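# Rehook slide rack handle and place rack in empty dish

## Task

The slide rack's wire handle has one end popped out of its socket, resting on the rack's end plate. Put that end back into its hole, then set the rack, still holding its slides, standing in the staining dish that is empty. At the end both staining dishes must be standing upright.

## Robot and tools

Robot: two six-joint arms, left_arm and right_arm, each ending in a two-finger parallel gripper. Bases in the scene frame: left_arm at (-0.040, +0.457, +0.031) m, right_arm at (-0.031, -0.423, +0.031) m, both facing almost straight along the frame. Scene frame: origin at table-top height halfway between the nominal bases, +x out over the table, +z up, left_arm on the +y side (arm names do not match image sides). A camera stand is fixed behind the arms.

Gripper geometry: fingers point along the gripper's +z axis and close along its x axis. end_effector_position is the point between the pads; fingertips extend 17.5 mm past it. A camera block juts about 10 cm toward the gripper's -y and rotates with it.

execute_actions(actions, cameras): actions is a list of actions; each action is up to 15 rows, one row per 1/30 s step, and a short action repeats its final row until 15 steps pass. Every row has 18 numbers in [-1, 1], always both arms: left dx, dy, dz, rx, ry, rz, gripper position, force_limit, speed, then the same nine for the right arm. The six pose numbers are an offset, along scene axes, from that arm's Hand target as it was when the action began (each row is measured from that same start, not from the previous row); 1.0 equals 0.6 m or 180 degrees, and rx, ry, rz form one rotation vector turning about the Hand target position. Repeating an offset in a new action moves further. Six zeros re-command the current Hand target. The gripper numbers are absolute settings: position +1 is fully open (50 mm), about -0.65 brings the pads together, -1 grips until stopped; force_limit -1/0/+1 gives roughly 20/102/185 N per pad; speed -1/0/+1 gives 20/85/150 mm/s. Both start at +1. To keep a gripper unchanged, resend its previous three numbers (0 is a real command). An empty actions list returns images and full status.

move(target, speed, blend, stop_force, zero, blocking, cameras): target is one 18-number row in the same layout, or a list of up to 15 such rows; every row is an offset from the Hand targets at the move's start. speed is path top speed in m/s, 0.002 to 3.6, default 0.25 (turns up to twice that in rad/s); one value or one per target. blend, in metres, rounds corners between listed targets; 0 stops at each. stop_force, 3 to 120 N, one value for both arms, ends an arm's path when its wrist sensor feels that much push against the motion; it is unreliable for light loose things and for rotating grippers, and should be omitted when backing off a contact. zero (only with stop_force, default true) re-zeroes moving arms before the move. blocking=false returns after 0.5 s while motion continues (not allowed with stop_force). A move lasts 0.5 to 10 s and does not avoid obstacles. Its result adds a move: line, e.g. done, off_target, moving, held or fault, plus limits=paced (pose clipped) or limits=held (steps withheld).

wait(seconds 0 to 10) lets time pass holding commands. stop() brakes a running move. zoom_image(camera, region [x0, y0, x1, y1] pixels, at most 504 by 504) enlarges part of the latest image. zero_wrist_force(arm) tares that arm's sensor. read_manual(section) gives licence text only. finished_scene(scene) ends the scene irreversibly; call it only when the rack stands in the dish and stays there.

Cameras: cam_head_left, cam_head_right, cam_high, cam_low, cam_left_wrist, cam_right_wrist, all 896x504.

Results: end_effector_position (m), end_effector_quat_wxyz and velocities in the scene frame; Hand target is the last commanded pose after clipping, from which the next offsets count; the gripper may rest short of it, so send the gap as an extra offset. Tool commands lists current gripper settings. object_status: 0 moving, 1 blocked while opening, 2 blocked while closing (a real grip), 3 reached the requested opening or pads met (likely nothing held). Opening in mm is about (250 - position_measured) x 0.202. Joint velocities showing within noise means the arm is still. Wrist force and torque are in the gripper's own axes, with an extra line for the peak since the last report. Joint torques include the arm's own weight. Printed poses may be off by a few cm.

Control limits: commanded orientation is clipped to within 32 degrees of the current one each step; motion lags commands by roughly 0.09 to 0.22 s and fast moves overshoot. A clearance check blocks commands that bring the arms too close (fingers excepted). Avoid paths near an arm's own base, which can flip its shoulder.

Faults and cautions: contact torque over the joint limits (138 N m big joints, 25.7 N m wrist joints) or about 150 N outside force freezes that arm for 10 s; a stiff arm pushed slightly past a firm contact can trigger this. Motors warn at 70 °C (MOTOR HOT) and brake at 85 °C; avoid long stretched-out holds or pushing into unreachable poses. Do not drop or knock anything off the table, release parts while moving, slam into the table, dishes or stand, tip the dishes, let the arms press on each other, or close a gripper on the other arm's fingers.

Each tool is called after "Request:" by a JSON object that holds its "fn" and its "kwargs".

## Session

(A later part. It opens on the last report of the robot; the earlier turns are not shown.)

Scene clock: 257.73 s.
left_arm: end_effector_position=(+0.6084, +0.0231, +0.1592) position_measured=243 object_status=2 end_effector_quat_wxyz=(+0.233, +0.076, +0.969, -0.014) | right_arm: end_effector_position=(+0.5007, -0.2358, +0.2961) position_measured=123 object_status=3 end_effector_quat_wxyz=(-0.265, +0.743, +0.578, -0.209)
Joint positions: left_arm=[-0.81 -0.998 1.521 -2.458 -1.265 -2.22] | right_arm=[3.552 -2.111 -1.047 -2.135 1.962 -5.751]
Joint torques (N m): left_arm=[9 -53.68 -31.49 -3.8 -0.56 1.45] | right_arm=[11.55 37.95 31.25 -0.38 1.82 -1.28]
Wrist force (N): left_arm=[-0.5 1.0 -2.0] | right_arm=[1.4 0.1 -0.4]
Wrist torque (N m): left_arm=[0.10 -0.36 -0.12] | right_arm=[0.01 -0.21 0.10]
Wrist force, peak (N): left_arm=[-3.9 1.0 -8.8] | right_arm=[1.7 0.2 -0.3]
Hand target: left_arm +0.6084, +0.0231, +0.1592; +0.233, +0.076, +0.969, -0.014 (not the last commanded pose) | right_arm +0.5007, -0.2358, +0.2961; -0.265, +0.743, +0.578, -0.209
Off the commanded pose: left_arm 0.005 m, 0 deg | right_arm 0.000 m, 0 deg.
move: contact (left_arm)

Request:
{"fn": "move", "kwargs": {"target": [[0.0325,-0.0057,-0.0022,0.0106,0.06,0,-1,-0.7,-1,0,0,0,0,0,0,0.2,0,0],[0.064,-0.0113,-0.0108,0.0213,0.12,0,-1,-0.7,-1,0,0,0,0,0,0,0.2,0,0],[0.064,-0.0113,-0.0108,0.0213,0.12,0,0.2,0,-0.5,0,0,0,0,0,0,0.2,0,0],[0.064,-0.0113,0.2,0.0213,0.12,0,0.2,0,-0.5,0,0,0,0,0,0,0.2,0,0]], "speed": [0.08,0.08,0.08,0.15], "blend": [0.002,0,0,0], "cameras": ["cam_left_wrist","cam_low","cam_high"]}}

Request:
{"fn": "zoom_image", "kwargs": {"camera": "cam_left_wrist", "region": [400, 40, 650, 310]}}

Request:
{"fn": "zoom_image", "kwargs": {"camera": "cam_low", "region": [390, 150, 520, 290]}}

Scene clock: 264.90 s.
left_arm: end_effector_position=(+0.6468, +0.0163, +0.2790) position_measured=123 object_status=3 end_effector_quat_wxyz=(+0.044, +0.080, +0.996, +0.004) | right_arm: end_effector_position=(+0.5007, -0.2358, +0.2961) position_measured=123 object_status=3 end_effector_quat_wxyz=(-0.265, +0.743, +0.578, -0.209)
Joint positions: left_arm=[-0.701 -0.802 0.721 -1.554 -1.509 -2.162] | right_arm=[3.552 -2.111 -1.047 -2.135 1.962 -5.751]
Joint torques (N m): left_arm=[-6.73 -64.49 -29.84 -2.9 -1.7 -0.57] | right_arm=[10.95 39.05 30.96 -0.32 1.44 -1.15]
Wrist force (N): left_arm=[1.4 -0.5 -0.1] | right_arm=[1.2 0.3 -0.3]
Wrist torque (N m): left_arm=[-0.16 -0.32 -0.03] | right_arm=[0.04 -0.19 0.10]
Wrist force, peak (N): left_arm=[-1.9 0.9 -6.8] | right_arm=[1.8 0.2 -0.5]
Hand target: left_arm +0.6468, +0.0163, +0.2792; +0.044, +0.080, +0.996, +0.004 | right_arm +0.5007, -0.2358, +0.2961; -0.265, +0.743, +0.578, -0.209
Off the commanded pose: left_arm 0.000 m, 0 deg | right_arm 0.000 m, 0 deg.
move: done
Images, in order (width x height): cam_high 896x504, cam_low 896x504, cam_left_wrist 896x504.

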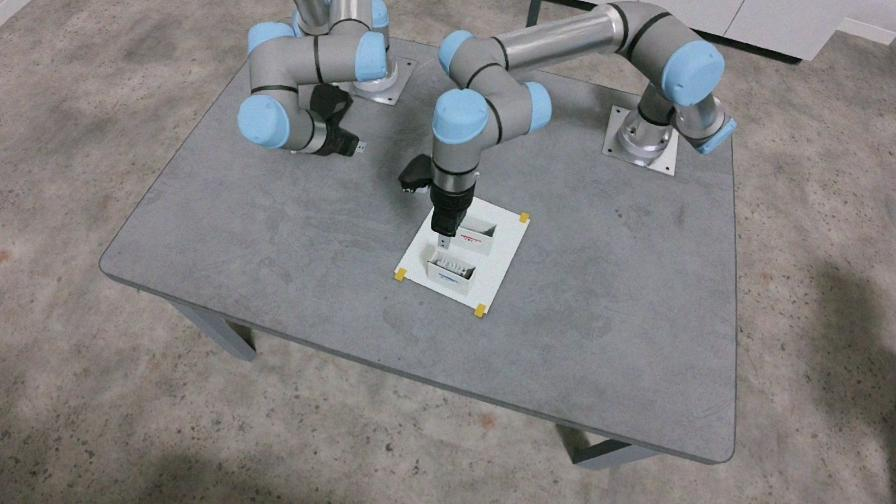

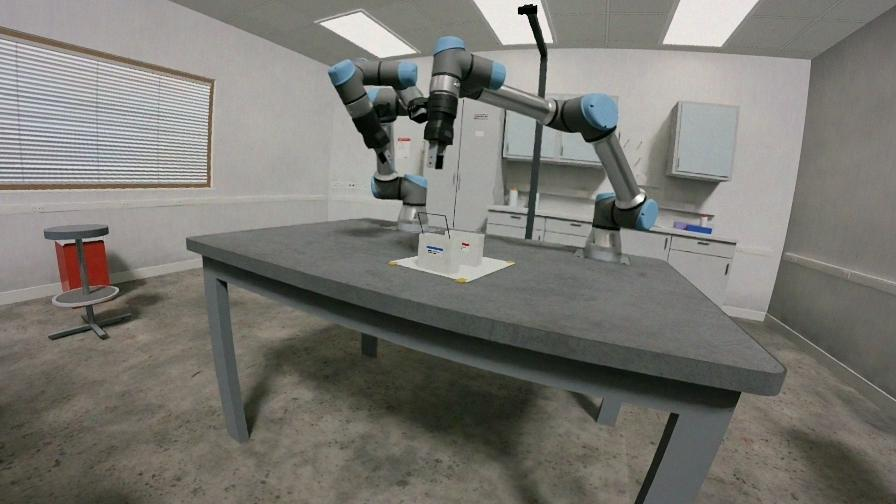

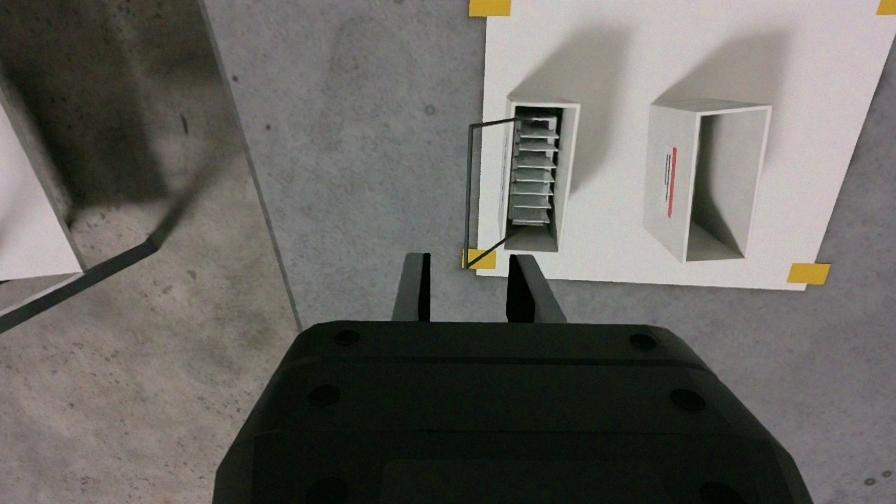

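Scaled by 1.867 from the camera's 896x504 image, which has a finer 1280x720 frame.

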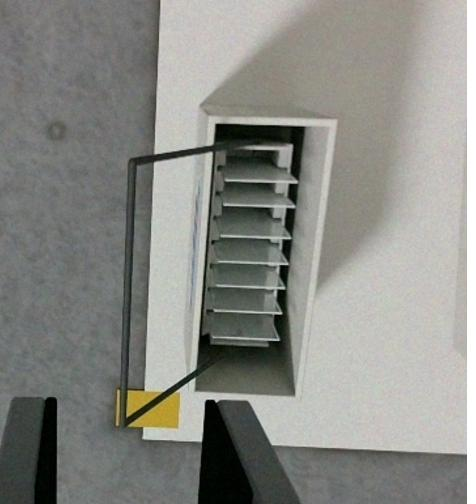

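Scaled by 3.600 from the camera's 896x504 image, which has a finer 1280x720 frame.

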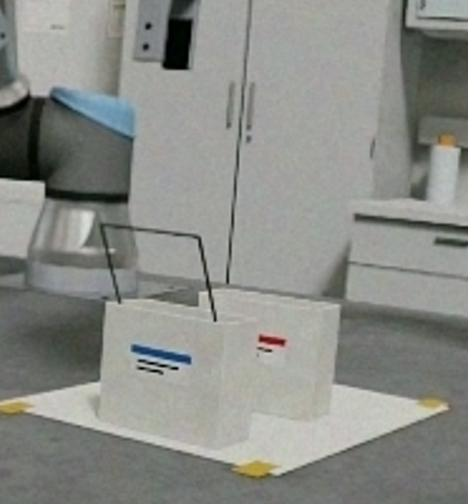

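Done and stable.

Request:
{"fn": "finished_scene", "kwargs": {"scene": 1}}

The scene is finished: the task was done.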